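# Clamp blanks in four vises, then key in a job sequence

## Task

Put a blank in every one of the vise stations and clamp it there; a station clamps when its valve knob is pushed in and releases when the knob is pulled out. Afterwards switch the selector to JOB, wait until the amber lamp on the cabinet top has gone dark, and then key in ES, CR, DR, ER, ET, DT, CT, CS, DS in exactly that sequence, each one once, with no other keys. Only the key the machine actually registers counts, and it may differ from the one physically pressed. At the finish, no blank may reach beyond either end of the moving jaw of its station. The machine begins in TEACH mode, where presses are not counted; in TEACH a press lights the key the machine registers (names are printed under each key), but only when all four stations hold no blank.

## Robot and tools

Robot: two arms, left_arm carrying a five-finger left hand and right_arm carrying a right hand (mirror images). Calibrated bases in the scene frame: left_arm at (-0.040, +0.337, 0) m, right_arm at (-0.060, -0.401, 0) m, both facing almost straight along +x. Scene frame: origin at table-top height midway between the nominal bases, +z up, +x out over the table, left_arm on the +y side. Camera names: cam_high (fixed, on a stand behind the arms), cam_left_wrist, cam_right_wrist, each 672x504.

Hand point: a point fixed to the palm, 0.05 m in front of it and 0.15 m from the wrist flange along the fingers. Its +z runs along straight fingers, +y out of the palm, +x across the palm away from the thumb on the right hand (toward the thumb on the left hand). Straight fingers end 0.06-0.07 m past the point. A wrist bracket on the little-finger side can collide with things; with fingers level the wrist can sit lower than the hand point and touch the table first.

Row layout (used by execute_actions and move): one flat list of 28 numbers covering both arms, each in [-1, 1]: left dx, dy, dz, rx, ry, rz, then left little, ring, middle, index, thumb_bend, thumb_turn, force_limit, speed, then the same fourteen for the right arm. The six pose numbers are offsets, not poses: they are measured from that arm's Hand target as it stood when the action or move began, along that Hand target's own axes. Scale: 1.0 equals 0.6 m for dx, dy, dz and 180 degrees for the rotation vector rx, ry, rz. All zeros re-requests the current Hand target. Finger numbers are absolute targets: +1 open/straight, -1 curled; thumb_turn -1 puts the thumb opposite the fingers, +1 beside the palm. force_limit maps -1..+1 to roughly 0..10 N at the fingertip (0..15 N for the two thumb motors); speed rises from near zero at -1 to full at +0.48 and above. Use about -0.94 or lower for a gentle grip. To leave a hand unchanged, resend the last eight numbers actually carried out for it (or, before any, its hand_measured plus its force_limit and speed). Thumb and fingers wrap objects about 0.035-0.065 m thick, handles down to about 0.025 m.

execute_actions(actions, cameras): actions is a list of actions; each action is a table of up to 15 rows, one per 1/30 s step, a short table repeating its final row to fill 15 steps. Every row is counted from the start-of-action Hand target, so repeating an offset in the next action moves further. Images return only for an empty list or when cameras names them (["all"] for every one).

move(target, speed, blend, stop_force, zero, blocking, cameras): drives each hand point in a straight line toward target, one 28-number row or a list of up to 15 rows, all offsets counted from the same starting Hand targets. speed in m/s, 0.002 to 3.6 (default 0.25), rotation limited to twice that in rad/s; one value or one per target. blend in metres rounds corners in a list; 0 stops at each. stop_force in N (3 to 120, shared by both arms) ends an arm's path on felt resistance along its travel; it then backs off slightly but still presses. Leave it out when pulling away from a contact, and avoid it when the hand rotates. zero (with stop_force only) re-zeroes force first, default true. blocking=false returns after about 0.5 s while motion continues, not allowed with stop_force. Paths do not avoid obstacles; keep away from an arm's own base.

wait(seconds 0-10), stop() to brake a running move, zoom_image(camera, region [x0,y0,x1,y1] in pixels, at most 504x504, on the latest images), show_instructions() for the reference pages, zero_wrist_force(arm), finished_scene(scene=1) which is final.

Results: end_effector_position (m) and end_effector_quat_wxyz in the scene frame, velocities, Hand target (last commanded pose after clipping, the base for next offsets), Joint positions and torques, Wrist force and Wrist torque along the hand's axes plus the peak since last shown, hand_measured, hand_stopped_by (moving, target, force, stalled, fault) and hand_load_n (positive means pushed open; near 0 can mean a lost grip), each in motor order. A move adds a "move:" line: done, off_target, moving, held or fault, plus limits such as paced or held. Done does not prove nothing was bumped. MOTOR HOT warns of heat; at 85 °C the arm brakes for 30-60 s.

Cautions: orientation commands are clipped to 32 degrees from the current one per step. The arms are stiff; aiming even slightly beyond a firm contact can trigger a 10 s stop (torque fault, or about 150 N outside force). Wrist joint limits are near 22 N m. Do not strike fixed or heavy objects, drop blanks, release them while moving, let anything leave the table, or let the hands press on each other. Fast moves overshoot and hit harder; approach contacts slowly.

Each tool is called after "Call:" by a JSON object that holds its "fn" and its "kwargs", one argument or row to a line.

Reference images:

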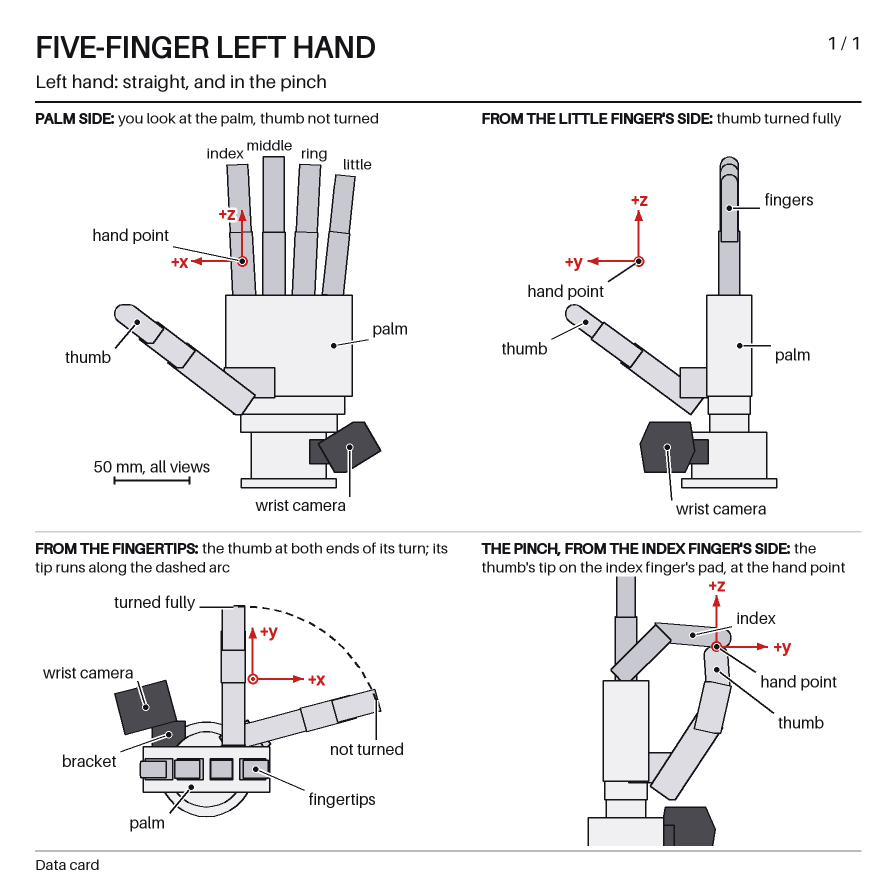

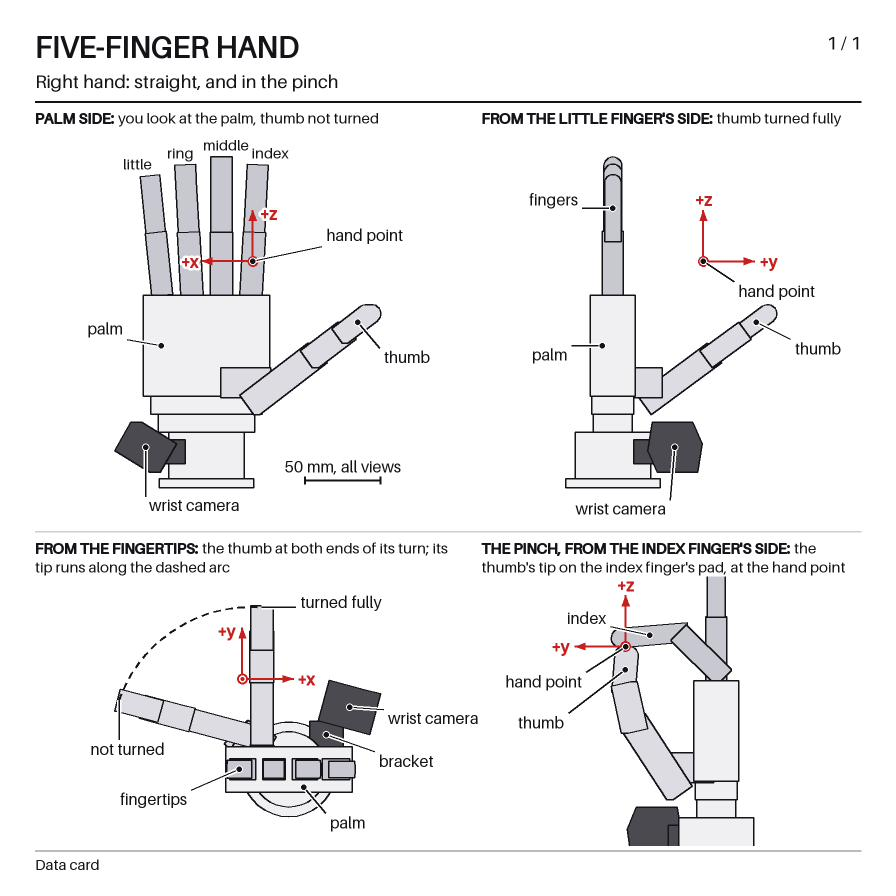

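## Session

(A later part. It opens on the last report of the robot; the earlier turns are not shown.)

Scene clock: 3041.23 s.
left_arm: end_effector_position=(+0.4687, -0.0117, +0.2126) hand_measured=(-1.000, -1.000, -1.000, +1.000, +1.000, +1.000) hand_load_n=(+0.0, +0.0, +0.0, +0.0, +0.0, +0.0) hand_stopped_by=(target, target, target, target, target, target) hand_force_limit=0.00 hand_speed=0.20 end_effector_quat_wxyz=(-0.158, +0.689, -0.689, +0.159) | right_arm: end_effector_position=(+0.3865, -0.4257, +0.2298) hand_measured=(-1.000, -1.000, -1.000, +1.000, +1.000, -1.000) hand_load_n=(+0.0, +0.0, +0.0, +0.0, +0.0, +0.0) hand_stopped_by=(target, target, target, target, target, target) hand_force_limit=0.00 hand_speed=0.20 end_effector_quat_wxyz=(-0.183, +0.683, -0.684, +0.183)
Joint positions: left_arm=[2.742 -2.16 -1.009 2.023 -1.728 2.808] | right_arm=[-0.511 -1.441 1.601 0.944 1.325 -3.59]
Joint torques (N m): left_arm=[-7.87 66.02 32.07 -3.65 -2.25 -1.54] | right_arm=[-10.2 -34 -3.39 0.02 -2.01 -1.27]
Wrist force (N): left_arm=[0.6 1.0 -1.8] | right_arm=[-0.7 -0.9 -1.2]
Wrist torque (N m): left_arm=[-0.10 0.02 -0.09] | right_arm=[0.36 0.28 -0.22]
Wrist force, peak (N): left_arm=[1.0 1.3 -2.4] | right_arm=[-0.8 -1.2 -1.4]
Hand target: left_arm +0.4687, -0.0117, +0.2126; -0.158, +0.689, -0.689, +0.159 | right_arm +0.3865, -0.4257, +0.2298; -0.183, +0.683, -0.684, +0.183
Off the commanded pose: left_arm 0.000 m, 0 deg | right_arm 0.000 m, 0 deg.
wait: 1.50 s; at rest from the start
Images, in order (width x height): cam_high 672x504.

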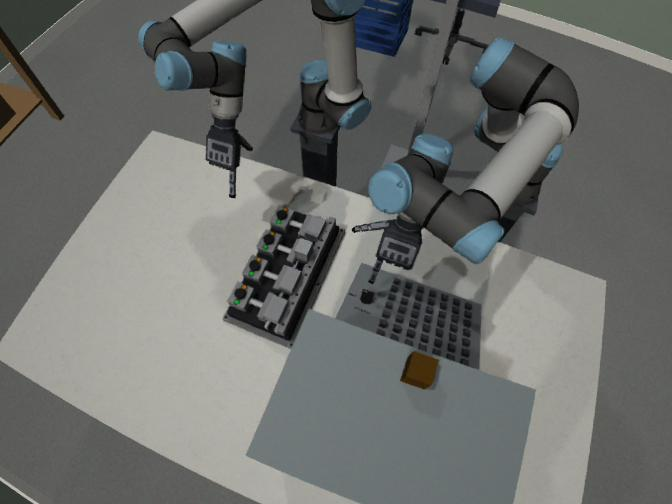

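Call:
{"fn": "move", "kwargs": {
  "target": [-0.2067,0.0894,0.0897,0,0,0,-1,-1,-1,1,1,1,0,0.2,0,0,0,0,0,0,-1,-1,-1,1,1,-1,0,0.2],
  "speed": 0.12,
  "cameras": ["cam_high", "cam_left_wrist"]
}}

Call:
{"fn": "zoom_image", "kwargs": {
  "camera": "cam_high",
  "region": [360, 250, 480, 340]
}}

Scene clock: 3057.07 s.
left_arm: end_effector_position=(+0.4440, +0.1121, +0.1407) hand_measured=(-1.000, -1.000, -1.000, +1.000, +1.000, +1.000) hand_load_n=(+0.0, +0.0, +0.0, +0.0, +0.0, +0.0) hand_stopped_by=(target, target, target, target, target, target) hand_force_limit=0.00 hand_speed=0.20 end_effector_quat_wxyz=(-0.158, +0.689, -0.689, +0.159) | right_arm: end_effector_position=(+0.3865, -0.4257, +0.2298) hand_measured=(-1.000, -1.000, -1.000, +1.000, +1.000, -1.000) hand_load_n=(-0.5, +0.0, +0.0, +0.0, +0.0, +0.0) hand_stopped_by=(target, target, target, target, target, target) hand_force_limit=0.00 hand_speed=0.20 end_effector_quat_wxyz=(-0.183, +0.683, -0.684, +0.183)
Joint positions: left_arm=[2.973 -1.975 -1.472 2.324 -1.63 3.018] | right_arm=[-0.511 -1.441 1.601 0.944 1.325 -3.59]
Joint torques (N m): left_arm=[10.9 54.74 6.36 0.62 2.15 0.98] | right_arm=[-10.04 -33.63 -3.1 0.04 -2.02 -1.3]
Wrist force (N): left_arm=[0.2 1.1 -1.7] | right_arm=[-0.9 -1.0 -1.1]
Wrist torque (N m): left_arm=[-0.09 0.07 -0.22] | right_arm=[0.33 0.30 -0.23]
Wrist force, peak (N): left_arm=[1.9 2.2 -2.5] | right_arm=[-0.8 -1.1 -1.4]
Hand target: left_arm +0.4440, +0.1122, +0.1407; -0.158, +0.689, -0.689, +0.159 | right_arm +0.3865, -0.4257, +0.2298; -0.183, +0.683, -0.684, +0.183
Off the commanded pose: left_arm 0.000 m, 0 deg | right_arm 0.000 m, 0 deg.
move: done
camera_calibration:
cam_left_wrist: T_world_to_cam=[[0.891054, -0.193069, 0.410789, -0.42948], [-0.376491, -0.819893, 0.431312, 0.18906], [0.25353, -0.538981, -0.803257, 0.175514], [0, 0, 0, 1]] pos_world=[0.409371, 0.166689, 0.235865]
Images, in order (width x height): cam_high 672x504, cam_left_wrist 672x504.

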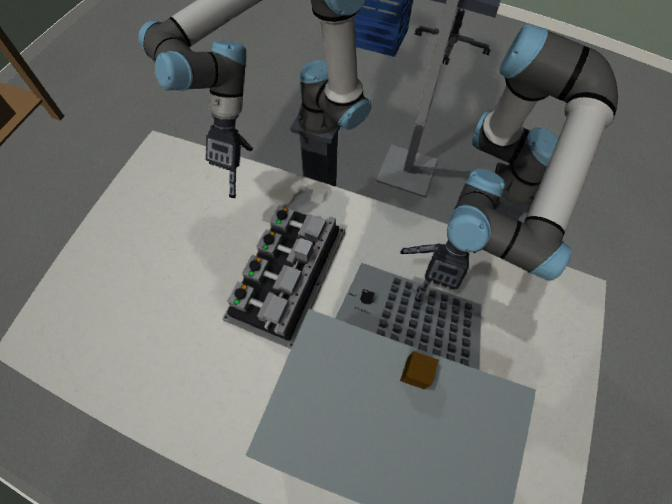

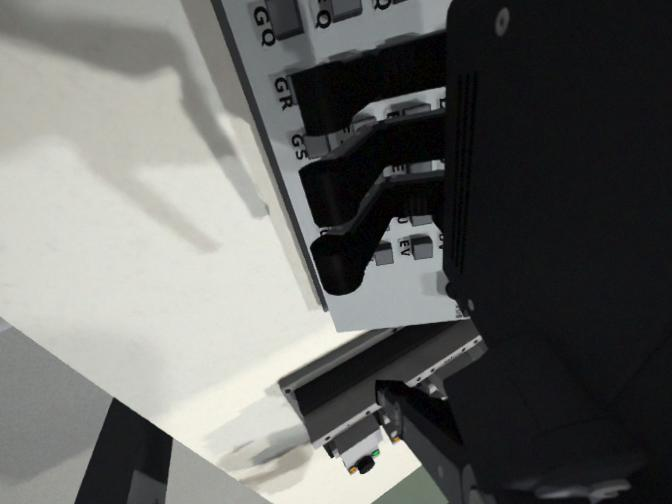

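Scaled by 4.200 from the camera's 672x504 image, which has a finer 960x720 frame.

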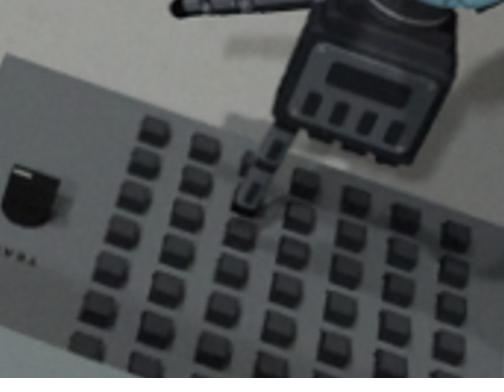

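Call:
{"fn": "move", "kwargs": {
  "target": [0,0,0.0205,0,0,0,-1,-1,-1,1,1,1,0,0.2,0,0,0,0,0,0,-1,-1,-1,1,1,-1,0,0.2],
  "speed": 0.04,
  "cameras": ["cam_high"]
}}

Call:
{"fn": "zoom_image", "kwargs": {
  "camera": "cam_high",
  "region": [360, 250, 480, 340]
}}

Scene clock: 3068.60 s.
left_arm: end_effector_position=(+0.4493, +0.1122, +0.1298) hand_measured=(-1.000, -1.000, -1.000, +1.000, +1.000, +1.000) hand_load_n=(+0.0, +0.5, +0.0, +0.5, +0.0, +0.0) hand_stopped_by=(target, target, target, target, target, target) hand_force_limit=0.00 hand_speed=0.20 end_effector_quat_wxyz=(-0.158, +0.689, -0.689, +0.159) | right_arm: end_effector_position=(+0.3865, -0.4257, +0.2298) hand_measured=(-1.000, -1.000, -1.000, +1.000, +1.000, -1.000) hand_load_n=(+0.0, +0.0, +0.0, +0.0, +0.0, +0.0) hand_stopped_by=(target, target, target, target, target, target) hand_force_limit=0.00 hand_speed=0.20 end_effector_quat_wxyz=(-0.183, +0.683, -0.684, +0.183)
Joint positions: left_arm=[2.974 -1.994 -1.474 2.345 -1.629 3.019] | right_arm=[-0.511 -1.441 1.601 0.944 1.325 -3.59]
Joint torques (N m): left_arm=[10.39 23.03 5.41 0.71 2.23 1.2] | right_arm=[-9.62 -33.97 -3.09 0.06 -1.96 -1.31]
Wrist force (N): left_arm=[0.3 0.2 -5.1] | right_arm=[-0.8 -0.9 -1.2]
Wrist torque (N m): left_arm=[0.15 0.00 -0.21] | right_arm=[0.36 0.29 -0.23]
Wrist force, peak (N): left_arm=[0.3 0.0 -5.2] | right_arm=[-0.9 -1.1 -1.4]
Hand target: left_arm +0.4494, +0.1122, +0.1296; -0.158, +0.689, -0.689, +0.159 | right_arm +0.3865, -0.4257, +0.2298; -0.183, +0.683, -0.684, +0.183
Off the commanded pose: left_arm 0.000 m, 0 deg | right_arm 0.000 m, 0 deg.
move: done
Images, in order (width x height): cam_high 672x504.

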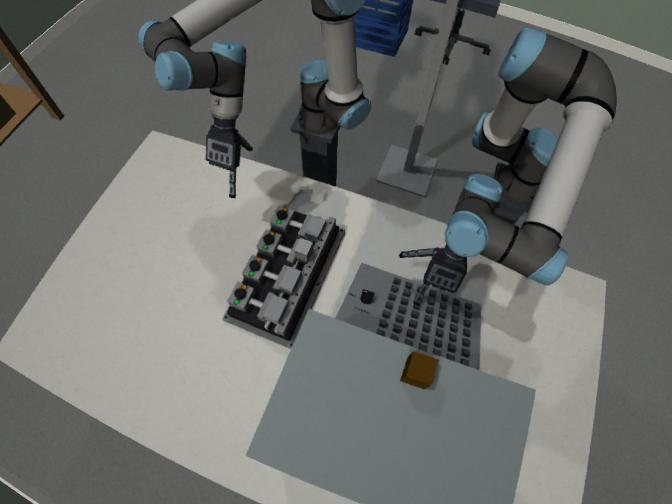

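Scaled by 4.200 from the camera's 672x504 image, which has a finer 960x720 frame.

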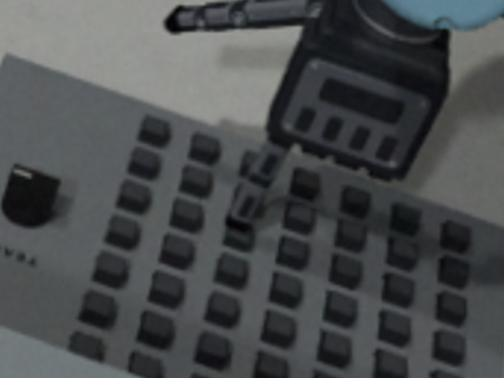

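Call:
{"fn": "move", "kwargs": {
  "target": [0,0,0.0015,0,0,0,-1,-1,-1,1,1,1,0,0.2,0,0,0,0,0,0,-1,-1,-1,1,1,-1,0,0.2],
  "speed": 0.02
}}

Scene clock: 3077.53 s.
left_arm: end_effector_position=(+0.4498, +0.1122, +0.1289) hand_measured=(-1.000, -1.000, -1.000, +1.000, +1.000, +1.000) hand_load_n=(+0.5, +0.5, +0.0, +0.5, +0.0, +0.0) hand_stopped_by=(target, target, target, target, target, target) hand_force_limit=0.00 hand_speed=0.20 end_effector_quat_wxyz=(-0.158, +0.689, -0.689, +0.159) | right_arm: end_effector_position=(+0.3865, -0.4257, +0.2298) hand_measured=(-1.000, -1.000, -1.000, +1.000, +1.000, -1.000) hand_load_n=(+0.0, +0.0, +0.0, +0.0, +0.0, +0.0) hand_stopped_by=(target, target, target, target, target, target) hand_force_limit=0.00 hand_speed=0.20 end_effector_quat_wxyz=(-0.183, +0.683, -0.684, +0.183)
Joint positions: left_arm=[2.975 -1.996 -1.474 2.347 -1.629 3.019] | right_arm=[-0.511 -1.441 1.601 0.944 1.325 -3.59]
Joint torques (N m): left_arm=[10.7 13.1 3.35 1.46 1.89 1.36] | right_arm=[-10.07 -33.99 -3.27 0.06 -1.97 -1.27]
Wrist force (N): left_arm=[-0.5 -3.3 -24.2] | right_arm=[-0.6 -0.8 -1.3]
Wrist torque (N m): left_arm=[1.35 -0.03 -0.22] | right_arm=[0.37 0.27 -0.22]
Wrist force, peak (N): left_arm=[-0.5 -3.3 -24.2] | right_arm=[-0.9 -1.2 -1.5]
Hand target: left_arm +0.4498, +0.1122, +0.1288; -0.158, +0.689, -0.689, +0.159 | right_arm +0.3865, -0.4257, +0.2298; -0.183, +0.683, -0.684, +0.183
Off the commanded pose: left_arm 0.000 m, 0 deg | right_arm 0.000 m, 0 deg.
move: done

Call:
{"fn": "move", "kwargs": {
  "target": [
    [0,0,-0.024,0,0,0,-1,-1,-1,1,1,1,0,0.2,0,0,0,0,0,0,-1,-1,-1,1,1,-1,0,0.2],
    [-0.0557,-0.1099,-0.0262,0,0,0,-1,-1,-1,1,1,1,0,0.2,0,0,0,0,0,0,-1,-1,-1,1,1,-1,0,0.2]
  ],
  "speed": 0.08,
  "cameras": ["cam_high"]
}}

Call:
{"fn": "zoom_image", "kwargs": {
  "camera": "cam_high",
  "region": [360, 250, 480, 340]
}}

Scene clock: 3090.20 s.
left_arm: end_effector_position=(+0.5022, +0.1456, +0.1716) hand_measured=(-1.000, -1.000, -1.000, +1.000, +1.000, +1.000) hand_load_n=(+0.5, +0.0, +0.0, +0.0, +0.0, +0.0) hand_stopped_by=(target, target, target, target, target, target) hand_force_limit=0.00 hand_speed=0.20 end_effector_quat_wxyz=(-0.158, +0.689, -0.689, +0.159) | right_arm: end_effector_position=(+0.3865, -0.4257, +0.2298) hand_measured=(-1.000, -1.000, -1.000, +1.000, +1.000, -1.000) hand_load_n=(+0.0, +0.0, +0.0, +0.0, +0.0, +0.0) hand_stopped_by=(target, target, target, target, target, target) hand_force_limit=0.00 hand_speed=0.20 end_effector_quat_wxyz=(-0.183, +0.683, -0.684, +0.183)
Joint positions: left_arm=[3.055 -2.058 -1.266 2.205 -1.594 3.092] | right_arm=[-0.511 -1.441 1.601 0.944 1.325 -3.59]
Joint torques (N m): left_arm=[10.01 28.78 31.39 -3.72 2.24 1.26] | right_arm=[-10.16 -33.21 -3.38 0.01 -1.86 -1.21]
Wrist force (N): left_arm=[0.7 1.5 -2.2] | right_arm=[-0.7 -0.9 -1.2]
Wrist torque (N m): left_arm=[0.00 -0.01 -0.20] | right_arm=[0.35 0.29 -0.22]
Wrist force, peak (N): left_arm=[-0.4 -3.9 -25.9] | right_arm=[-0.9 -1.0 -1.5]
Hand target: left_arm +0.5023, +0.1456, +0.1717; -0.158, +0.689, -0.689, +0.159 | right_arm +0.3865, -0.4257, +0.2298; -0.183, +0.683, -0.684, +0.183
Off the commanded pose: left_arm 0.000 m, 0 deg | right_arm 0.000 m, 0 deg.
move: done
Images, in order (width x height): cam_high 672x504.

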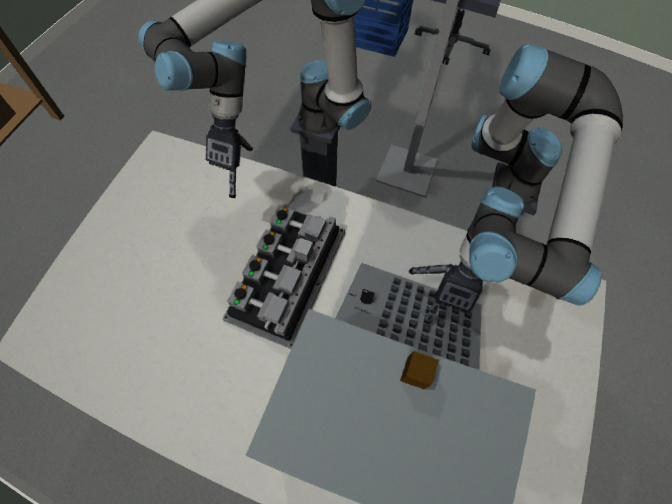

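Scaled by 4.200 from the camera's 672x504 image, which has a finer 960x720 frame.

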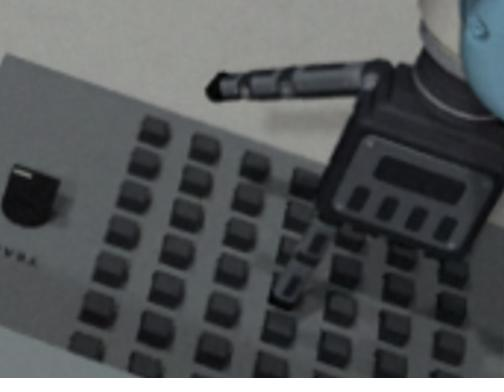

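Call:
{"fn": "move", "kwargs": {
  "target": [0,0,0.0225,0,0,0,-1,-1,-1,1,1,1,0,0.2,0,0,0,0,0,0,-1,-1,-1,1,1,-1,0,0.2],
  "speed": 0.03,
  "stop_force": 9,
  "cameras": ["cam_high"]
}}

Call:
{"fn": "zoom_image", "kwargs": {
  "camera": "cam_high",
  "region": [360, 250, 480, 340]
}}

Scene clock: 3097.07 s.
left_arm: end_effector_position=(+0.5075, +0.1456, +0.1608) hand_measured=(-1.000, -1.000, -1.000, +1.000, +1.000, +1.000) hand_load_n=(+0.0, +0.0, +0.0, +0.0, +0.0, +0.0) hand_stopped_by=(target, target, target, target, target, target) hand_force_limit=0.00 hand_speed=0.20 end_effector_quat_wxyz=(-0.158, +0.689, -0.689, +0.159) | right_arm: end_effector_position=(+0.3865, -0.4257, +0.2298) hand_measured=(-1.000, -1.000, -1.000, +1.000, +1.000, -1.000) hand_load_n=(+0.0, +0.5, +0.0, +0.0, +0.0, +0.0) hand_stopped_by=(target, target, target, target, target, target) hand_force_limit=0.00 hand_speed=0.20 end_effector_quat_wxyz=(-0.183, +0.683, -0.684, +0.183)
Joint positions: left_arm=[3.056 -2.076 -1.267 2.224 -1.594 3.093] | right_arm=[-0.511 -1.441 1.601 0.944 1.325 -3.59]
Joint torques (N m): left_arm=[5.69 54.23 10.8 -2.75 0.32 0.07] | right_arm=[-9.68 -33.46 -3.41 -0.02 -1.8 -1.28]
Wrist force (N): left_arm=[-0.3 0.1 -11.5] | right_arm=[-0.7 -1.1 -1.2]
Wrist torque (N m): left_arm=[0.51 0.01 -0.24] | right_arm=[0.32 0.27 -0.22]
Wrist force, peak (N): left_arm=[-0.5 -0.8 -18.2] | right_arm=[-0.9 -1.0 -1.4]
Hand target: left_arm +0.5075, +0.1456, +0.1608; -0.158, +0.689, -0.689, +0.159 (not the last commanded pose) | right_arm +0.3865, -0.4257, +0.2298; -0.183, +0.683, -0.684, +0.183
Off the commanded pose: left_arm 0.001 m, 0 deg | right_arm 0.000 m, 0 deg.
move: contact (left_arm)
Images, in order (width x height): cam_high 672x504.

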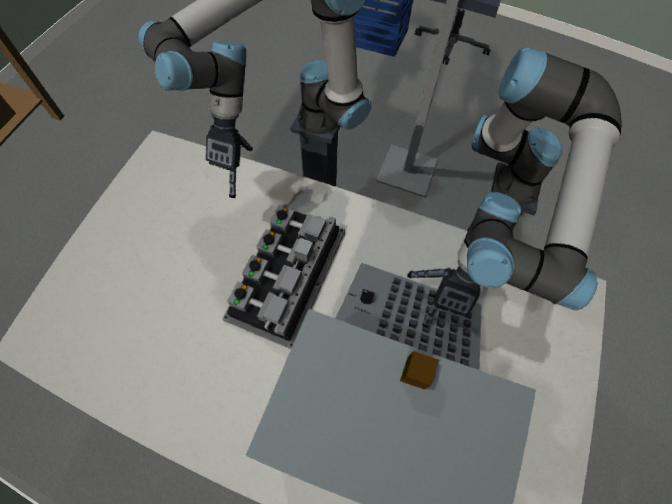

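Scaled by 4.200 from the camera's 672x504 image, which has a finer 960x720 frame.

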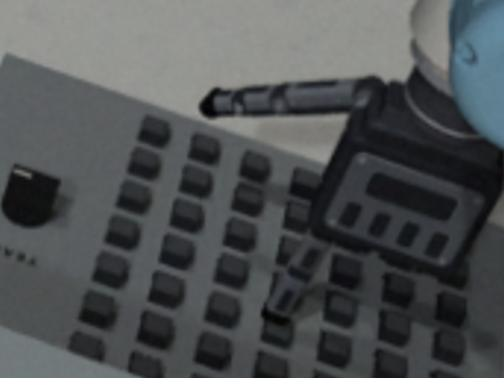

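Call:
{"fn": "move", "kwargs": {
  "target": [
    [0,0,-0.022,0,0,0,-1,-1,-1,1,1,1,0,0.2,0,0,0,0,0,0,-1,-1,-1,1,1,-1,0,0.2],
    [0,0.0548,-0.0184,0,0,0,-1,-1,-1,1,1,1,0,0.2,0,0,0,0,0,0,-1,-1,-1,1,1,-1,0,0.2]
  ],
  "speed": 0.08
}}

Call:
{"fn": "move", "kwargs": {
  "target": [0,0,0.0225,0,0,0,-1,-1,-1,1,1,1,0,0.2,0,0,0,0,0,0,-1,-1,-1,1,1,-1,0,0.2],
  "speed": 0.03,
  "stop_force": 9,
  "cameras": ["cam_high"]
}}

Call:
{"fn": "zoom_image", "kwargs": {
  "camera": "cam_high",
  "region": [360, 250, 480, 340]
}}

Scene clock: 3111.23 s.
left_arm: end_effector_position=(+0.4732, +0.1457, +0.1564) hand_measured=(-1.000, -1.000, -1.000, +1.000, +1.000, +1.000) hand_load_n=(+0.0, +0.0, +0.0, +0.0, +0.0, +0.0) hand_stopped_by=(target, target, target, target, target, target) hand_force_limit=0.00 hand_speed=0.20 end_effector_quat_wxyz=(-0.158, +0.689, -0.689, +0.159) | right_arm: end_effector_position=(+0.3865, -0.4257, +0.2298) hand_measured=(-1.000, -1.000, -1.000, +1.000, +1.000, -1.000) hand_load_n=(+0.0, +0.0, +0.0, +0.0, +0.0, +0.0) hand_stopped_by=(target, target, target, target, target, target) hand_force_limit=0.00 hand_speed=0.20 end_effector_quat_wxyz=(-0.183, +0.683, -0.684, +0.183)
Joint positions: left_arm=[3.052 -1.999 -1.395 2.274 -1.596 3.089] | right_arm=[-0.511 -1.441 1.601 0.944 1.325 -3.59]
Joint torques (N m): left_arm=[-6.17 56.98 6.5 0.65 1.75 -1.16] | right_arm=[-9.35 -33.4 -3.28 -0.13 -1.75 -1.35]
Wrist force (N): left_arm=[0.3 1.1 -1.9] | right_arm=[-0.8 -1.1 -1.2]
Wrist torque (N m): left_arm=[-0.07 0.06 -0.21] | right_arm=[0.32 0.29 -0.23]
Wrist force, peak (N): left_arm=[-0.6 0.3 -12.1] | right_arm=[-0.9 -0.9 -1.5]
Hand target: left_arm +0.4731, +0.1457, +0.1564; -0.158, +0.689, -0.689, +0.159 | right_arm +0.3865, -0.4257, +0.2298; -0.183, +0.683, -0.684, +0.183
Off the commanded pose: left_arm 0.000 m, 0 deg | right_arm 0.000 m, 0 deg.
move: done

Scene clock: 3112.93 s.
left_arm: end_effector_position=(+0.4784, +0.1456, +0.1454) hand_measured=(-1.000, -1.000, -1.000, +1.000, +1.000, +1.000) hand_load_n=(+0.0, +0.0, +0.5, +0.0, +0.0, +0.0) hand_stopped_by=(target, target, target, target, target, target) hand_force_limit=0.00 hand_speed=0.20 end_effector_quat_wxyz=(-0.158, +0.689, -0.689, +0.159) | right_arm: end_effector_position=(+0.3865, -0.4257, +0.2298) hand_measured=(-1.000, -1.000, -1.000, +1.000, +1.000, -1.000) hand_load_n=(+0.0, +0.0, +0.0, +0.0, +0.0, +0.0) hand_stopped_by=(target, target, target, target, target, target) hand_force_limit=0.00 hand_speed=0.20 end_effector_quat_wxyz=(-0.183, +0.683, -0.684, +0.183)
Joint positions: left_arm=[3.052 -2.018 -1.396 2.294 -1.595 3.089] | right_arm=[-0.511 -1.441 1.601 0.944 1.325 -3.59]
Joint torques (N m): left_arm=[0.41 51.36 7.98 -2.79 1.12 -0.28] | right_arm=[-9.82 -33.48 -3.66 -0.01 -1.66 -1.2]
Wrist force (N): left_arm=[-1.3 0.1 -11.2] | right_arm=[-1.0 -1.0 -1.4]
Wrist torque (N m): left_arm=[0.52 -0.08 -0.31] | right_arm=[0.35 0.32 -0.24]
Wrist force, peak (N): left_arm=[-2.0 -1.0 -18.1] | right_arm=[-1.0 -1.0 -1.4]
Hand target: left_arm +0.4784, +0.1456, +0.1454; -0.158, +0.689, -0.689, +0.159 (not the last commanded pose) | right_arm +0.3865, -0.4257, +0.2298; -0.183, +0.683, -0.684, +0.183
Off the commanded pose: left_arm 0.001 m, 0 deg | right_arm 0.000 m, 0 deg.
move: contact (left_arm)
Images, in order (width x height): cam_high 672x504.

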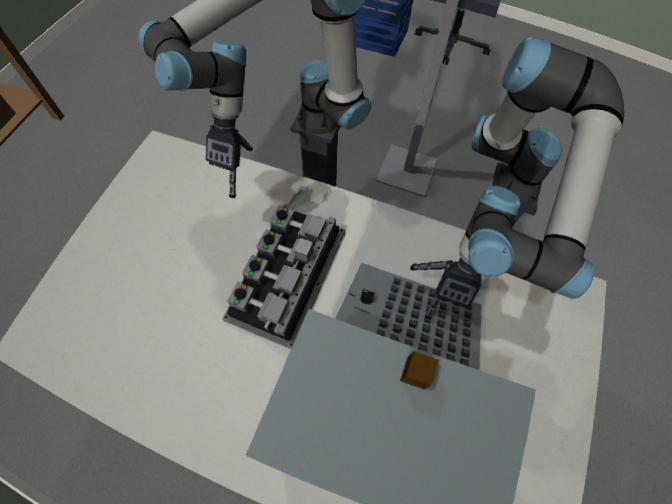

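Scaled by 4.200 from the camera's 672x504 image, which has a finer 960x720 frame.

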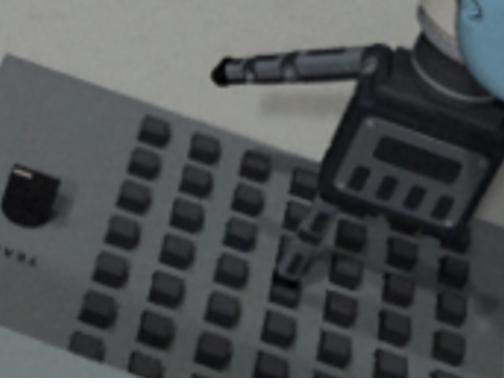

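Call:
{"fn": "move", "kwargs": {
  "target": [
    [0,0,-0.022,0,0,0,-1,-1,-1,1,1,1,0,0.2,0,0,0,0,0,0,-1,-1,-1,1,1,-1,0,0.2],
    [0,0.0551,-0.0182,0,0,0,-1,-1,-1,1,1,1,0,0.2,0,0,0,0,0,0,-1,-1,-1,1,1,-1,0,0.2]
  ],
  "speed": 0.08
}}

Call:
{"fn": "move", "kwargs": {
  "target": [0,0,0.0235,0,0,0,-1,-1,-1,1,1,1,0,0.2,0,0,0,0,0,0,-1,-1,-1,1,1,-1,0,0.2],
  "speed": 0.03,
  "stop_force": 9,
  "cameras": ["cam_high"]
}}

Call:
{"fn": "zoom_image", "kwargs": {
  "camera": "cam_high",
  "region": [360, 250, 480, 340]
}}

Scene clock: 3120.90 s.
left_arm: end_effector_position=(+0.4440, +0.1457, +0.1409) hand_measured=(-1.000, -1.000, -1.000, +1.000, +1.000, +1.000) hand_load_n=(+0.0, +0.0, +0.0, +0.0, +0.0, +0.0) hand_stopped_by=(target, target, target, target, target, target) hand_force_limit=0.00 hand_speed=0.20 end_effector_quat_wxyz=(-0.158, +0.689, -0.689, +0.159) | right_arm: end_effector_position=(+0.3865, -0.4257, +0.2298) hand_measured=(-1.000, -1.000, -1.000, +1.000, +1.000, -1.000) hand_load_n=(+0.0, +0.0, +0.5, +0.0, +0.0, +0.0) hand_stopped_by=(target, target, target, target, target, target) hand_force_limit=0.00 hand_speed=0.20 end_effector_quat_wxyz=(-0.183, +0.683, -0.684, +0.183)
Joint positions: left_arm=[3.048 -1.944 -1.515 2.339 -1.597 3.085] | right_arm=[-0.511 -1.441 1.601 0.944 1.325 -3.59]
Joint torques (N m): left_arm=[-7.97 54.01 7.3 0.49 0.13 -1.14] | right_arm=[-9.6 -32.9 -3.74 0.03 -1.69 -1.27]
Wrist force (N): left_arm=[0.6 1.1 -2.1] | right_arm=[-0.9 -0.8 -1.4]
Wrist torque (N m): left_arm=[-0.07 0.00 -0.19] | right_arm=[0.38 0.32 -0.23]
Wrist force, peak (N): left_arm=[-1.4 0.2 -11.8] | right_arm=[-1.0 -1.0 -1.4]
Hand target: left_arm +0.4439, +0.1457, +0.1408; -0.158, +0.689, -0.689, +0.159 | right_arm +0.3865, -0.4257, +0.2298; -0.183, +0.683, -0.684, +0.183
Off the commanded pose: left_arm 0.000 m, 0 deg | right_arm 0.000 m, 0 deg.
move: done

Scene clock: 3122.53 s.
left_arm: end_effector_position=(+0.4492, +0.1457, +0.1300) hand_measured=(-1.000, -1.000, -1.000, +1.000, +1.000, +1.000) hand_load_n=(+0.0, +0.0, +0.0, +0.0, +0.0, -0.5) hand_stopped_by=(target, target, target, target, target, target) hand_force_limit=0.00 hand_speed=0.20 end_effector_quat_wxyz=(-0.158, +0.689, -0.689, +0.159) | right_arm: end_effector_position=(+0.3865, -0.4257, +0.2298) hand_measured=(-1.000, -1.000, -1.000, +1.000, +1.000, -1.000) hand_load_n=(+0.0, +0.0, +0.0, +0.0, +0.0, +0.0) hand_stopped_by=(target, target, target, target, target, target) hand_force_limit=0.00 hand_speed=0.20 end_effector_quat_wxyz=(-0.183, +0.683, -0.684, +0.183)
Joint positions: left_arm=[3.048 -1.964 -1.516 2.36 -1.597 3.086] | right_arm=[-0.511 -1.441 1.601 0.944 1.325 -3.59]
Joint torques (N m): left_arm=[-4.79 49.05 8.53 -3 0.56 -1.13] | right_arm=[-9.12 -33.04 -3.82 -0.03 -1.62 -1.24]
Wrist force (N): left_arm=[-1.1 -0.1 -9.2] | right_arm=[-0.7 -1.0 -1.1]
Wrist torque (N m): left_arm=[0.38 -0.08 -0.29] | right_arm=[0.34 0.27 -0.22]
Wrist force, peak (N): left_arm=[-1.7 -2.2 -20.9] | right_arm=[-0.9 -1.0 -1.6]
Hand target: left_arm +0.4492, +0.1456, +0.1300; -0.158, +0.689, -0.689, +0.159 (not the last commanded pose) | right_arm +0.3865, -0.4257, +0.2298; -0.183, +0.683, -0.684, +0.183
Off the commanded pose: left_arm 0.002 m, 0 deg | right_arm 0.000 m, 0 deg.
move: contact (left_arm)
Images, in order (width x height): cam_high 672x504.

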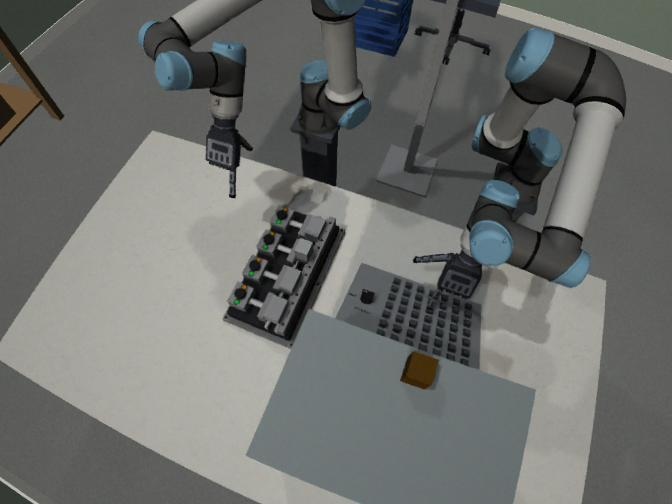

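Scaled by 4.200 from the camera's 672x504 image, which has a finer 960x720 frame.

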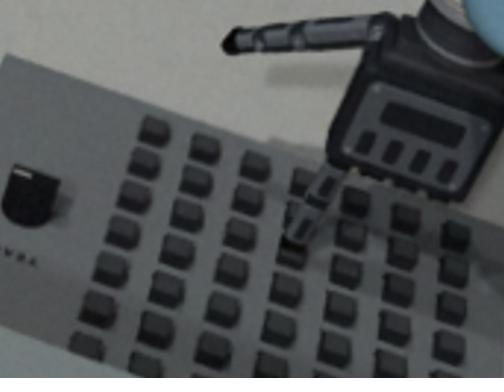

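Call:
{"fn": "move", "kwargs": {
  "target": [
    [0,0,-0.022,0,0,0,-1,-1,-1,1,1,1,0,0.2,0,0,0,0,0,0,-1,-1,-1,1,1,-1,0,0.2],
    [0.1110,0.0001,-0.02,0,0,0,-1,-1,-1,1,1,1,0,0.2,0,0,0,0,0,0,-1,-1,-1,1,1,-1,0,0.2]
  ],
  "speed": 0.08
}}

Call:
{"fn": "move", "kwargs": {
  "target": [0,0,0.0235,0,0,0,-1,-1,-1,1,1,1,0,0.2,0,0,0,0,0,0,-1,-1,-1,1,1,-1,0,0.2],
  "speed": 0.03,
  "stop_force": 9,
  "cameras": ["cam_high"]
}}

Call:
{"fn": "zoom_image", "kwargs": {
  "camera": "cam_high",
  "region": [360, 250, 480, 340]
}}

Scene clock: 3134.93 s.
left_arm: end_effector_position=(+0.4438, +0.0792, +0.1408) hand_measured=(-1.000, -1.000, -1.000, +1.000, +1.000, +1.000) hand_load_n=(+0.0, +0.0, +0.0, +0.0, +0.0, +0.0) hand_stopped_by=(target, target, target, target, target, target) hand_force_limit=0.00 hand_speed=0.20 end_effector_quat_wxyz=(-0.158, +0.689, -0.689, +0.159) | right_arm: end_effector_position=(+0.3865, -0.4257, +0.2298) hand_measured=(-1.000, -1.000, -1.000, +1.000, +1.000, -1.000) hand_load_n=(+0.0, +0.0, +0.0, -0.5, +0.0, +0.0) hand_stopped_by=(target, target, target, target, target, target) hand_force_limit=0.00 hand_speed=0.20 end_effector_quat_wxyz=(-0.183, +0.683, -0.684, +0.183)
Joint positions: left_arm=[2.902 -2.009 -1.423 2.304 -1.66 2.954] | right_arm=[-0.511 -1.441 1.601 0.944 1.325 -3.59]
Joint torques (N m): left_arm=[-8.18 25.92 30.39 -3.57 -2.45 -1.66] | right_arm=[-9.39 -32.46 -4.09 -0.01 -1.57 -1.27]
Wrist force (N): left_arm=[0.7 1.2 -2.2] | right_arm=[-1.0 -0.9 -1.3]
Wrist torque (N m): left_arm=[-0.04 -0.01 -0.10] | right_arm=[0.36 0.32 -0.24]
Wrist force, peak (N): left_arm=[-1.4 -0.6 -10.0] | right_arm=[-0.8 -1.1 -1.4]
Hand target: left_arm +0.4438, +0.0791, +0.1408; -0.158, +0.689, -0.689, +0.159 | right_arm +0.3865, -0.4257, +0.2298; -0.183, +0.683, -0.684, +0.183
Off the commanded pose: left_arm 0.000 m, 0 deg | right_arm 0.000 m, 0 deg.
move: done

Scene clock: 3136.67 s.
left_arm: end_effector_position=(+0.4492, +0.0790, +0.1298) hand_measured=(-1.000, -1.000, -1.000, +1.000, +1.000, +1.000) hand_load_n=(+0.0, +0.0, +0.0, +0.0, +0.0, +0.0) hand_stopped_by=(target, target, target, target, target, target) hand_force_limit=0.00 hand_speed=0.20 end_effector_quat_wxyz=(-0.158, +0.689, -0.689, +0.159) | right_arm: end_effector_position=(+0.3865, -0.4257, +0.2298) hand_measured=(-1.000, -1.000, -1.000, +1.000, +1.000, -1.000) hand_load_n=(+0.0, +0.0, +0.0, +0.0, +0.0, +0.5) hand_stopped_by=(target, target, target, target, target, target) hand_force_limit=0.00 hand_speed=0.20 end_effector_quat_wxyz=(-0.183, +0.683, -0.684, +0.183)
Joint positions: left_arm=[2.904 -2.029 -1.424 2.325 -1.659 2.956] | right_arm=[-0.511 -1.441 1.601 0.944 1.325 -3.59]
Joint torques (N m): left_arm=[-6.36 53.1 13.57 -3.07 -1.48 -1.12] | right_arm=[-9.09 -33.34 -3.57 0.03 -1.53 -1.23]
Wrist force (N): left_arm=[-1.8 -0.2 -9.4] | right_arm=[-0.8 -0.9 -1.3]
Wrist torque (N m): left_arm=[0.40 -0.10 -0.23] | right_arm=[0.36 0.30 -0.22]
Wrist force, peak (N): left_arm=[-2.5 -1.8 -18.9] | right_arm=[-0.9 -1.1 -1.4]
Hand target: left_arm +0.4492, +0.0790, +0.1298; -0.158, +0.689, -0.689, +0.159 (not the last commanded pose) | right_arm +0.3865, -0.4257, +0.2298; -0.183, +0.683, -0.684, +0.183
Off the commanded pose: left_arm 0.002 m, 0 deg | right_arm 0.000 m, 0 deg.
move: contact (left_arm)
Images, in order (width x height): cam_high 672x504.

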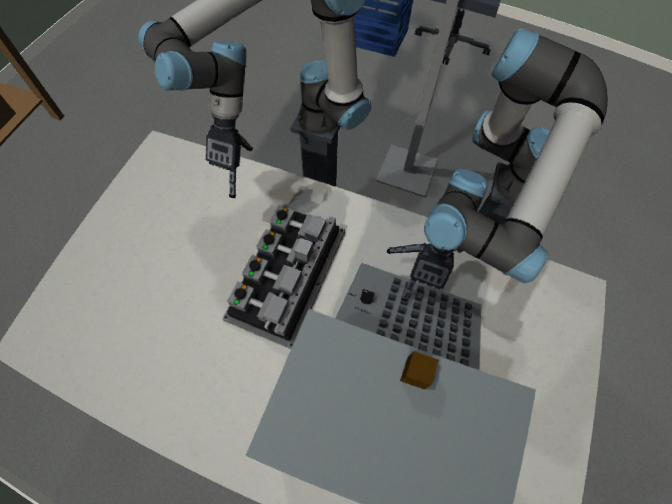

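Scaled by 4.200 from the camera's 672x504 image, which has a finer 960x720 frame.

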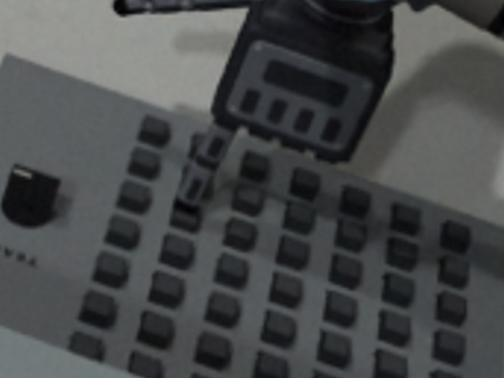

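Call:
{"fn": "move", "kwargs": {
  "target": [
    [0,0,-0.022,0,0,0,-1,-1,-1,1,1,1,0,0.2,0,0,0,0,0,0,-1,-1,-1,1,1,-1,0,0.2],
    [0,-0.0552,-0.0225,0,0,0,-1,-1,-1,1,1,1,0,0.2,0,0,0,0,0,0,-1,-1,-1,1,1,-1,0,0.2]
  ],
  "speed": 0.08
}}

Call:
{"fn": "move", "kwargs": {
  "target": [0,0,0.0235,0,0,0,-1,-1,-1,1,1,1,0,0.2,0,0,0,0,0,0,-1,-1,-1,1,1,-1,0,0.2],
  "speed": 0.03,
  "stop_force": 9,
  "cameras": ["cam_high"]
}}

Call:
{"fn": "zoom_image", "kwargs": {
  "camera": "cam_high",
  "region": [360, 250, 480, 340]
}}

Scene clock: 3146.90 s.
left_arm: end_effector_position=(+0.4730, +0.0790, +0.1564) hand_measured=(-1.000, -1.000, -1.000, +1.000, +1.000, +1.000) hand_load_n=(+0.0, +0.0, +0.0, +0.0, +0.0, +0.0) hand_stopped_by=(target, target, target, target, target, target) hand_force_limit=0.00 hand_speed=0.20 end_effector_quat_wxyz=(-0.158, +0.689, -0.689, +0.159) | right_arm: end_effector_position=(+0.3865, -0.4257, +0.2298) hand_measured=(-1.000, -1.000, -1.000, +1.000, +1.000, -1.000) hand_load_n=(+0.0, +0.0, +0.0, +0.0, +0.0, +0.0) hand_stopped_by=(target, target, target, target, target, target) hand_force_limit=0.00 hand_speed=0.20 end_effector_quat_wxyz=(-0.183, +0.683, -0.684, +0.183)
Joint positions: left_arm=[2.914 -2.063 -1.301 2.237 -1.655 2.965] | right_arm=[-0.511 -1.441 1.601 0.944 1.325 -3.59]
Joint torques (N m): left_arm=[10.34 28.33 33.23 -3.76 1.8 1.18] | right_arm=[-8.96 -32.85 -3.91 -0.1 -1.47 -1.23]
Wrist force (N): left_arm=[0.4 1.0 -2.3] | right_arm=[-0.9 -1.0 -1.3]
Wrist torque (N m): left_arm=[-0.06 0.03 -0.20] | right_arm=[0.34 0.31 -0.24]
Wrist force, peak (N): left_arm=[-1.4 -0.3 -9.8] | right_arm=[-0.9 -1.0 -1.4]
Hand target: left_arm +0.4731, +0.0790, +0.1564; -0.158, +0.689, -0.689, +0.159 | right_arm +0.3865, -0.4257, +0.2298; -0.183, +0.683, -0.684, +0.183
Off the commanded pose: left_arm 0.000 m, 0 deg | right_arm 0.000 m, 0 deg.
move: done

Scene clock: 3148.60 s.
left_arm: end_effector_position=(+0.4785, +0.0790, +0.1451) hand_measured=(-1.000, -1.000, -1.000, +1.000, +1.000, +1.000) hand_load_n=(+0.0, +0.0, +0.0, +0.0, +0.0, +0.0) hand_stopped_by=(target, target, target, target, target, target) hand_force_limit=0.00 hand_speed=0.20 end_effector_quat_wxyz=(-0.158, +0.689, -0.689, +0.159) | right_arm: end_effector_position=(+0.3865, -0.4257, +0.2298) hand_measured=(-1.000, -1.000, -1.000, +1.000, +1.000, -1.000) hand_load_n=(+0.0, +0.0, +0.0, +0.0, +0.0, +0.0) hand_stopped_by=(target, target, target, target, target, target) hand_force_limit=0.00 hand_speed=0.20 end_effector_quat_wxyz=(-0.183, +0.683, -0.684, +0.183)
Joint positions: left_arm=[2.916 -2.081 -1.302 2.257 -1.654 2.966] | right_arm=[-0.511 -1.441 1.601 0.944 1.325 -3.59]
Joint torques (N m): left_arm=[-4.29 55.44 14.18 -3.03 -0.67 -1.08] | right_arm=[-9.56 -33.07 -3.95 -0.08 -1.4 -1.24]
Wrist force (N): left_arm=[0.8 0.0 -9.9] | right_arm=[-0.6 -0.9 -1.2]
Wrist torque (N m): left_arm=[0.41 0.06 -0.17] | right_arm=[0.35 0.27 -0.22]
Wrist force, peak (N): left_arm=[0.5 -0.4 -17.9] | right_arm=[-0.8 -1.0 -1.4]
Hand target: left_arm +0.4785, +0.0790, +0.1452; -0.158, +0.689, -0.689, +0.159 (not the last commanded pose) | right_arm +0.3865, -0.4257, +0.2298; -0.183, +0.683, -0.684, +0.183
Off the commanded pose: left_arm 0.002 m, 0 deg | right_arm 0.000 m, 0 deg.
move: contact (left_arm)
Images, in order (width x height): cam_high 672x504.

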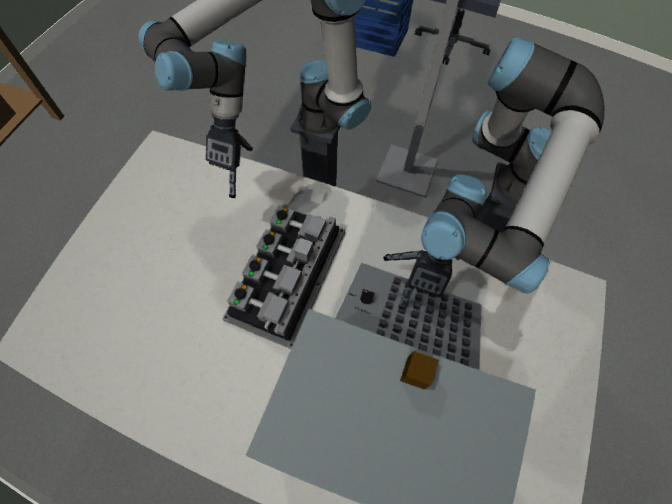

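Scaled by 4.200 from the camera's 672x504 image, which has a finer 960x720 frame.

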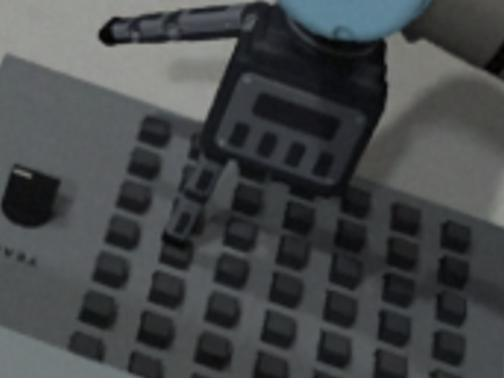

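Call:
{"fn": "move", "kwargs": {
  "target": [
    [0,0,-0.022,0,0,0,-1,-1,-1,1,1,1,0,0.2,0,0,0,0,0,0,-1,-1,-1,1,1,-1,0,0.2],
    [0,-0.0550,-0.0225,0,0,0,-1,-1,-1,1,1,1,0,0.2,0,0,0,0,0,0,-1,-1,-1,1,1,-1,0,0.2]
  ],
  "speed": 0.08
}}

Call:
{"fn": "move", "kwargs": {
  "target": [0,0,0.0235,0,0,0,-1,-1,-1,1,1,1,0,0.2,0,0,0,0,0,0,-1,-1,-1,1,1,-1,0,0.2],
  "speed": 0.03,
  "stop_force": 9,
  "cameras": ["cam_high"]
}}

Call:
{"fn": "zoom_image", "kwargs": {
  "camera": "cam_high",
  "region": [360, 250, 480, 340]
}}

Scene clock: 3158.13 s.
left_arm: end_effector_position=(+0.5023, +0.0790, +0.1717) hand_measured=(-1.000, -1.000, -1.000, +1.000, +1.000, +1.000) hand_load_n=(+0.0, +0.0, +0.0, +0.0, +0.0, +0.0) hand_stopped_by=(target, target, target, target, target, target) hand_force_limit=0.00 hand_speed=0.20 end_effector_quat_wxyz=(-0.158, +0.689, -0.689, +0.159) | right_arm: end_effector_position=(+0.3865, -0.4257, +0.2298) hand_measured=(-1.000, -1.000, -1.000, +1.000, +1.000, -1.000) hand_load_n=(+0.0, +0.0, +0.5, +0.0, +0.0, +0.0) hand_stopped_by=(target, target, target, target, target, target) hand_force_limit=0.00 hand_speed=0.20 end_effector_quat_wxyz=(-0.183, +0.683, -0.684, +0.183)
Joint positions: left_arm=[2.925 -2.122 -1.169 2.166 -1.65 2.974] | right_arm=[-0.511 -1.441 1.601 0.944 1.325 -3.59]
Joint torques (N m): left_arm=[10.01 30.33 31.54 -3.75 2.22 1.31] | right_arm=[-9.09 -32.88 -4.01 -0.07 -1.38 -1.3]
Wrist force (N): left_arm=[0.5 1.4 -2.0] | right_arm=[-0.8 -1.1 -1.3]
Wrist torque (N m): left_arm=[-0.03 0.02 -0.20] | right_arm=[0.32 0.29 -0.23]
Wrist force, peak (N): left_arm=[0.9 0.1 -10.3] | right_arm=[-0.9 -1.2 -1.4]
Hand target: left_arm +0.5023, +0.0790, +0.1717; -0.158, +0.689, -0.689, +0.159 | right_arm +0.3865, -0.4257, +0.2298; -0.183, +0.683, -0.684, +0.183
Off the commanded pose: left_arm 0.000 m, 0 deg | right_arm 0.000 m, 0 deg.
move: done

Scene clock: 3159.83 s.
left_arm: end_effector_position=(+0.5076, +0.0790, +0.1608) hand_measured=(-1.000, -1.000, -1.000, +1.000, +1.000, +1.000) hand_load_n=(+0.0, +0.0, +0.0, +0.0, +0.0, +0.0) hand_stopped_by=(target, target, target, target, target, target) hand_force_limit=0.00 hand_speed=0.20 end_effector_quat_wxyz=(-0.158, +0.689, -0.689, +0.159) | right_arm: end_effector_position=(+0.3865, -0.4257, +0.2298) hand_measured=(-1.000, -1.000, -1.000, +1.000, +1.000, -1.000) hand_load_n=(+0.0, +0.0, +0.0, +0.0, +0.0, +0.0) hand_stopped_by=(target, target, target, target, target, target) hand_force_limit=0.00 hand_speed=0.20 end_effector_quat_wxyz=(-0.183, +0.683, -0.684, +0.183)
Joint positions: left_arm=[2.927 -2.139 -1.17 2.184 -1.65 2.976] | right_arm=[-0.511 -1.441 1.601 0.944 1.325 -3.59]
Joint torques (N m): left_arm=[-5.25 57.55 15.34 -2.93 -1.44 -1.12] | right_arm=[-9.09 -32.4 -3.92 -0.06 -1.45 -1.27]
Wrist force (N): left_arm=[0.2 0.1 -10.6] | right_arm=[-0.7 -0.9 -1.2]
Wrist torque (N m): left_arm=[0.46 -0.01 -0.21] | right_arm=[0.36 0.28 -0.23]
Wrist force, peak (N): left_arm=[-0.2 -1.6 -20.6] | right_arm=[-0.8 -1.1 -1.5]
Hand target: left_arm +0.5076, +0.0790, +0.1608; -0.158, +0.689, -0.689, +0.159 (not the last commanded pose) | right_arm +0.3865, -0.4257, +0.2298; -0.183, +0.683, -0.684, +0.183
Off the commanded pose: left_arm 0.002 m, 0 deg | right_arm 0.000 m, 0 deg.
move: contact (left_arm)
Images, in order (width x height): cam_high 672x504.

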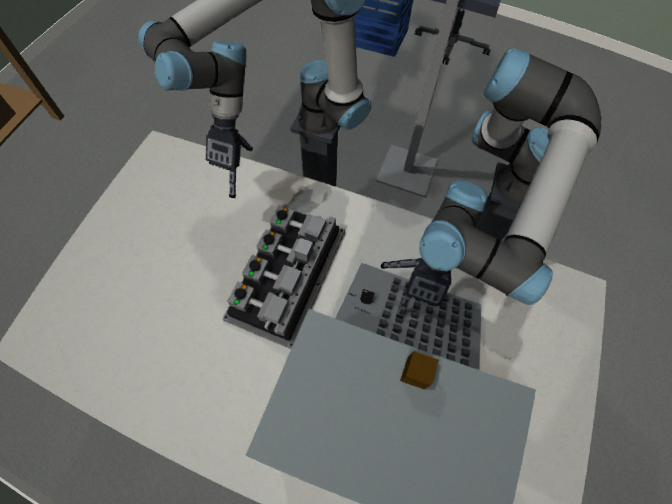

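Scaled by 4.200 from the camera's 672x504 image, which has a finer 960x720 frame.

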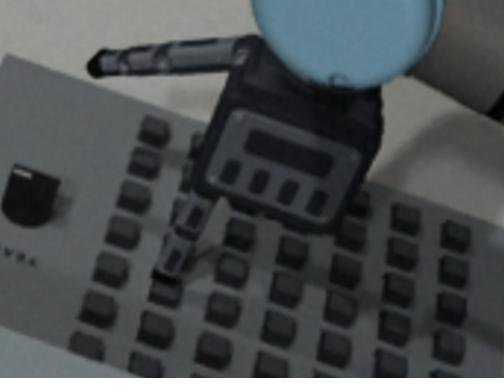

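Call:
{"fn": "move", "kwargs": {
  "target": [
    [0,0,-0.022,0,0,0,-1,-1,-1,1,1,1,0,0.2,0,0,0,0,0,0,-1,-1,-1,1,1,-1,0,0.2],
    [-0.0555,0,-0.0202,0,0,0,-1,-1,-1,1,1,1,0,0.2,0,0,0,0,0,0,-1,-1,-1,1,1,-1,0,0.2]
  ],
  "speed": 0.08
}}

Call:
{"fn": "move", "kwargs": {
  "target": [0,0,0.0235,0,0,0,-1,-1,-1,1,1,1,0,0.2,0,0,0,0,0,0,-1,-1,-1,1,1,-1,0,0.2],
  "speed": 0.03,
  "stop_force": 9,
  "cameras": ["cam_high"]
}}

Call:
{"fn": "zoom_image", "kwargs": {
  "camera": "cam_high",
  "region": [360, 250, 480, 340]
}}

Scene clock: 3170.63 s.
left_arm: end_effector_position=(+0.5024, +0.1122, +0.1717) hand_measured=(-1.000, -1.000, -1.000, +1.000, +1.000, +1.000) hand_load_n=(+0.0, +0.0, +0.0, +0.0, +0.0, +0.0) hand_stopped_by=(target, target, target, target, target, target) hand_force_limit=0.00 hand_speed=0.20 end_effector_quat_wxyz=(-0.158, +0.689, -0.689, +0.159) | right_arm: end_effector_position=(+0.3865, -0.4257, +0.2298) hand_measured=(-1.000, -1.000, -1.000, +1.000, +1.000, -1.000) hand_load_n=(+0.0, +0.0, +0.0, +0.0, +0.5, +0.0) hand_stopped_by=(target, target, target, target, target, target) hand_force_limit=0.00 hand_speed=0.20 end_effector_quat_wxyz=(-0.183, +0.683, -0.684, +0.183)
Joint positions: left_arm=[2.989 -2.088 -1.222 2.188 -1.623 3.032] | right_arm=[-0.511 -1.441 1.601 0.944 1.325 -3.59]
Joint torques (N m): left_arm=[11.21 62.09 7.89 0.67 2.35 1.09] | right_arm=[-8.75 -32.66 -3.98 -0.04 -1.43 -1.17]
Wrist force (N): left_arm=[0.6 0.9 -2.1] | right_arm=[-0.7 -1.1 -1.2]
Wrist torque (N m): left_arm=[-0.10 0.00 -0.19] | right_arm=[0.32 0.27 -0.23]
Wrist force, peak (N): left_arm=[0.2 -0.1 -11.2] | right_arm=[-0.8 -1.0 -1.5]
Hand target: left_arm +0.5024, +0.1123, +0.1717; -0.158, +0.689, -0.689, +0.159 | right_arm +0.3865, -0.4257, +0.2298; -0.183, +0.683, -0.684, +0.183
Off the commanded pose: left_arm 0.000 m, 0 deg | right_arm 0.000 m, 0 deg.
move: done

Scene clock: 3172.30 s.
left_arm: end_effector_position=(+0.5076, +0.1124, +0.1608) hand_measured=(-1.000, -1.000, -1.000, +1.000, +1.000, +1.000) hand_load_n=(+0.0, +0.0, +0.0, +0.0, +0.0, +0.0) hand_stopped_by=(target, target, target, target, target, target) hand_force_limit=0.00 hand_speed=0.20 end_effector_quat_wxyz=(-0.158, +0.689, -0.689, +0.159) | right_arm: end_effector_position=(+0.3865, -0.4257, +0.2298) hand_measured=(-1.000, -1.000, -1.000, +1.000, +1.000, -1.000) hand_load_n=(+0.0, +0.0, +0.5, +0.0, +0.0, +0.0) hand_stopped_by=(target, target, target, target, target, target) hand_force_limit=0.00 hand_speed=0.20 end_effector_quat_wxyz=(-0.183, +0.683, -0.684, +0.183)
Joint positions: left_arm=[2.99 -2.105 -1.223 2.206 -1.622 3.034] | right_arm=[-0.511 -1.441 1.601 0.944 1.325 -3.59]
Joint torques (N m): left_arm=[-4.45 56.02 11.73 -2.67 -1.22 -1.04] | right_arm=[-8.8 -32.71 -3.75 -0.04 -1.28 -1.19]
Wrist force (N): left_arm=[-0.2 0.8 -11.4] | right_arm=[-0.6 -0.7 -1.3]
Wrist torque (N m): left_arm=[0.54 0.00 -0.25] | right_arm=[0.39 0.27 -0.21]
Wrist force, peak (N): left_arm=[-0.2 -1.8 -20.5] | right_arm=[-0.8 -1.0 -1.6]
Hand target: left_arm +0.5076, +0.1123, +0.1608; -0.158, +0.689, -0.689, +0.159 (not the last commanded pose) | right_arm +0.3865, -0.4257, +0.2298; -0.183, +0.683, -0.684, +0.183
Off the commanded pose: left_arm 0.002 m, 0 deg | right_arm 0.000 m, 0 deg.
move: contact (left_arm)
Images, in order (width x height): cam_high 672x504.

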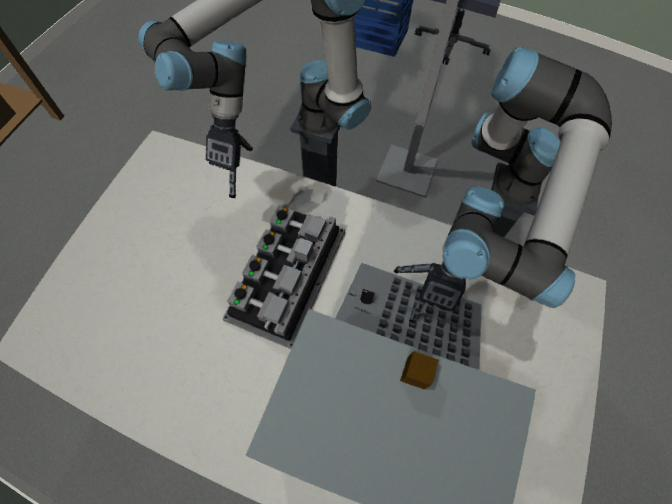

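Scaled by 4.200 from the camera's 672x504 image, which has a finer 960x720 frame.

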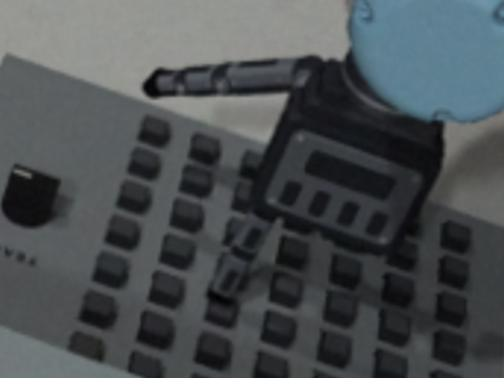

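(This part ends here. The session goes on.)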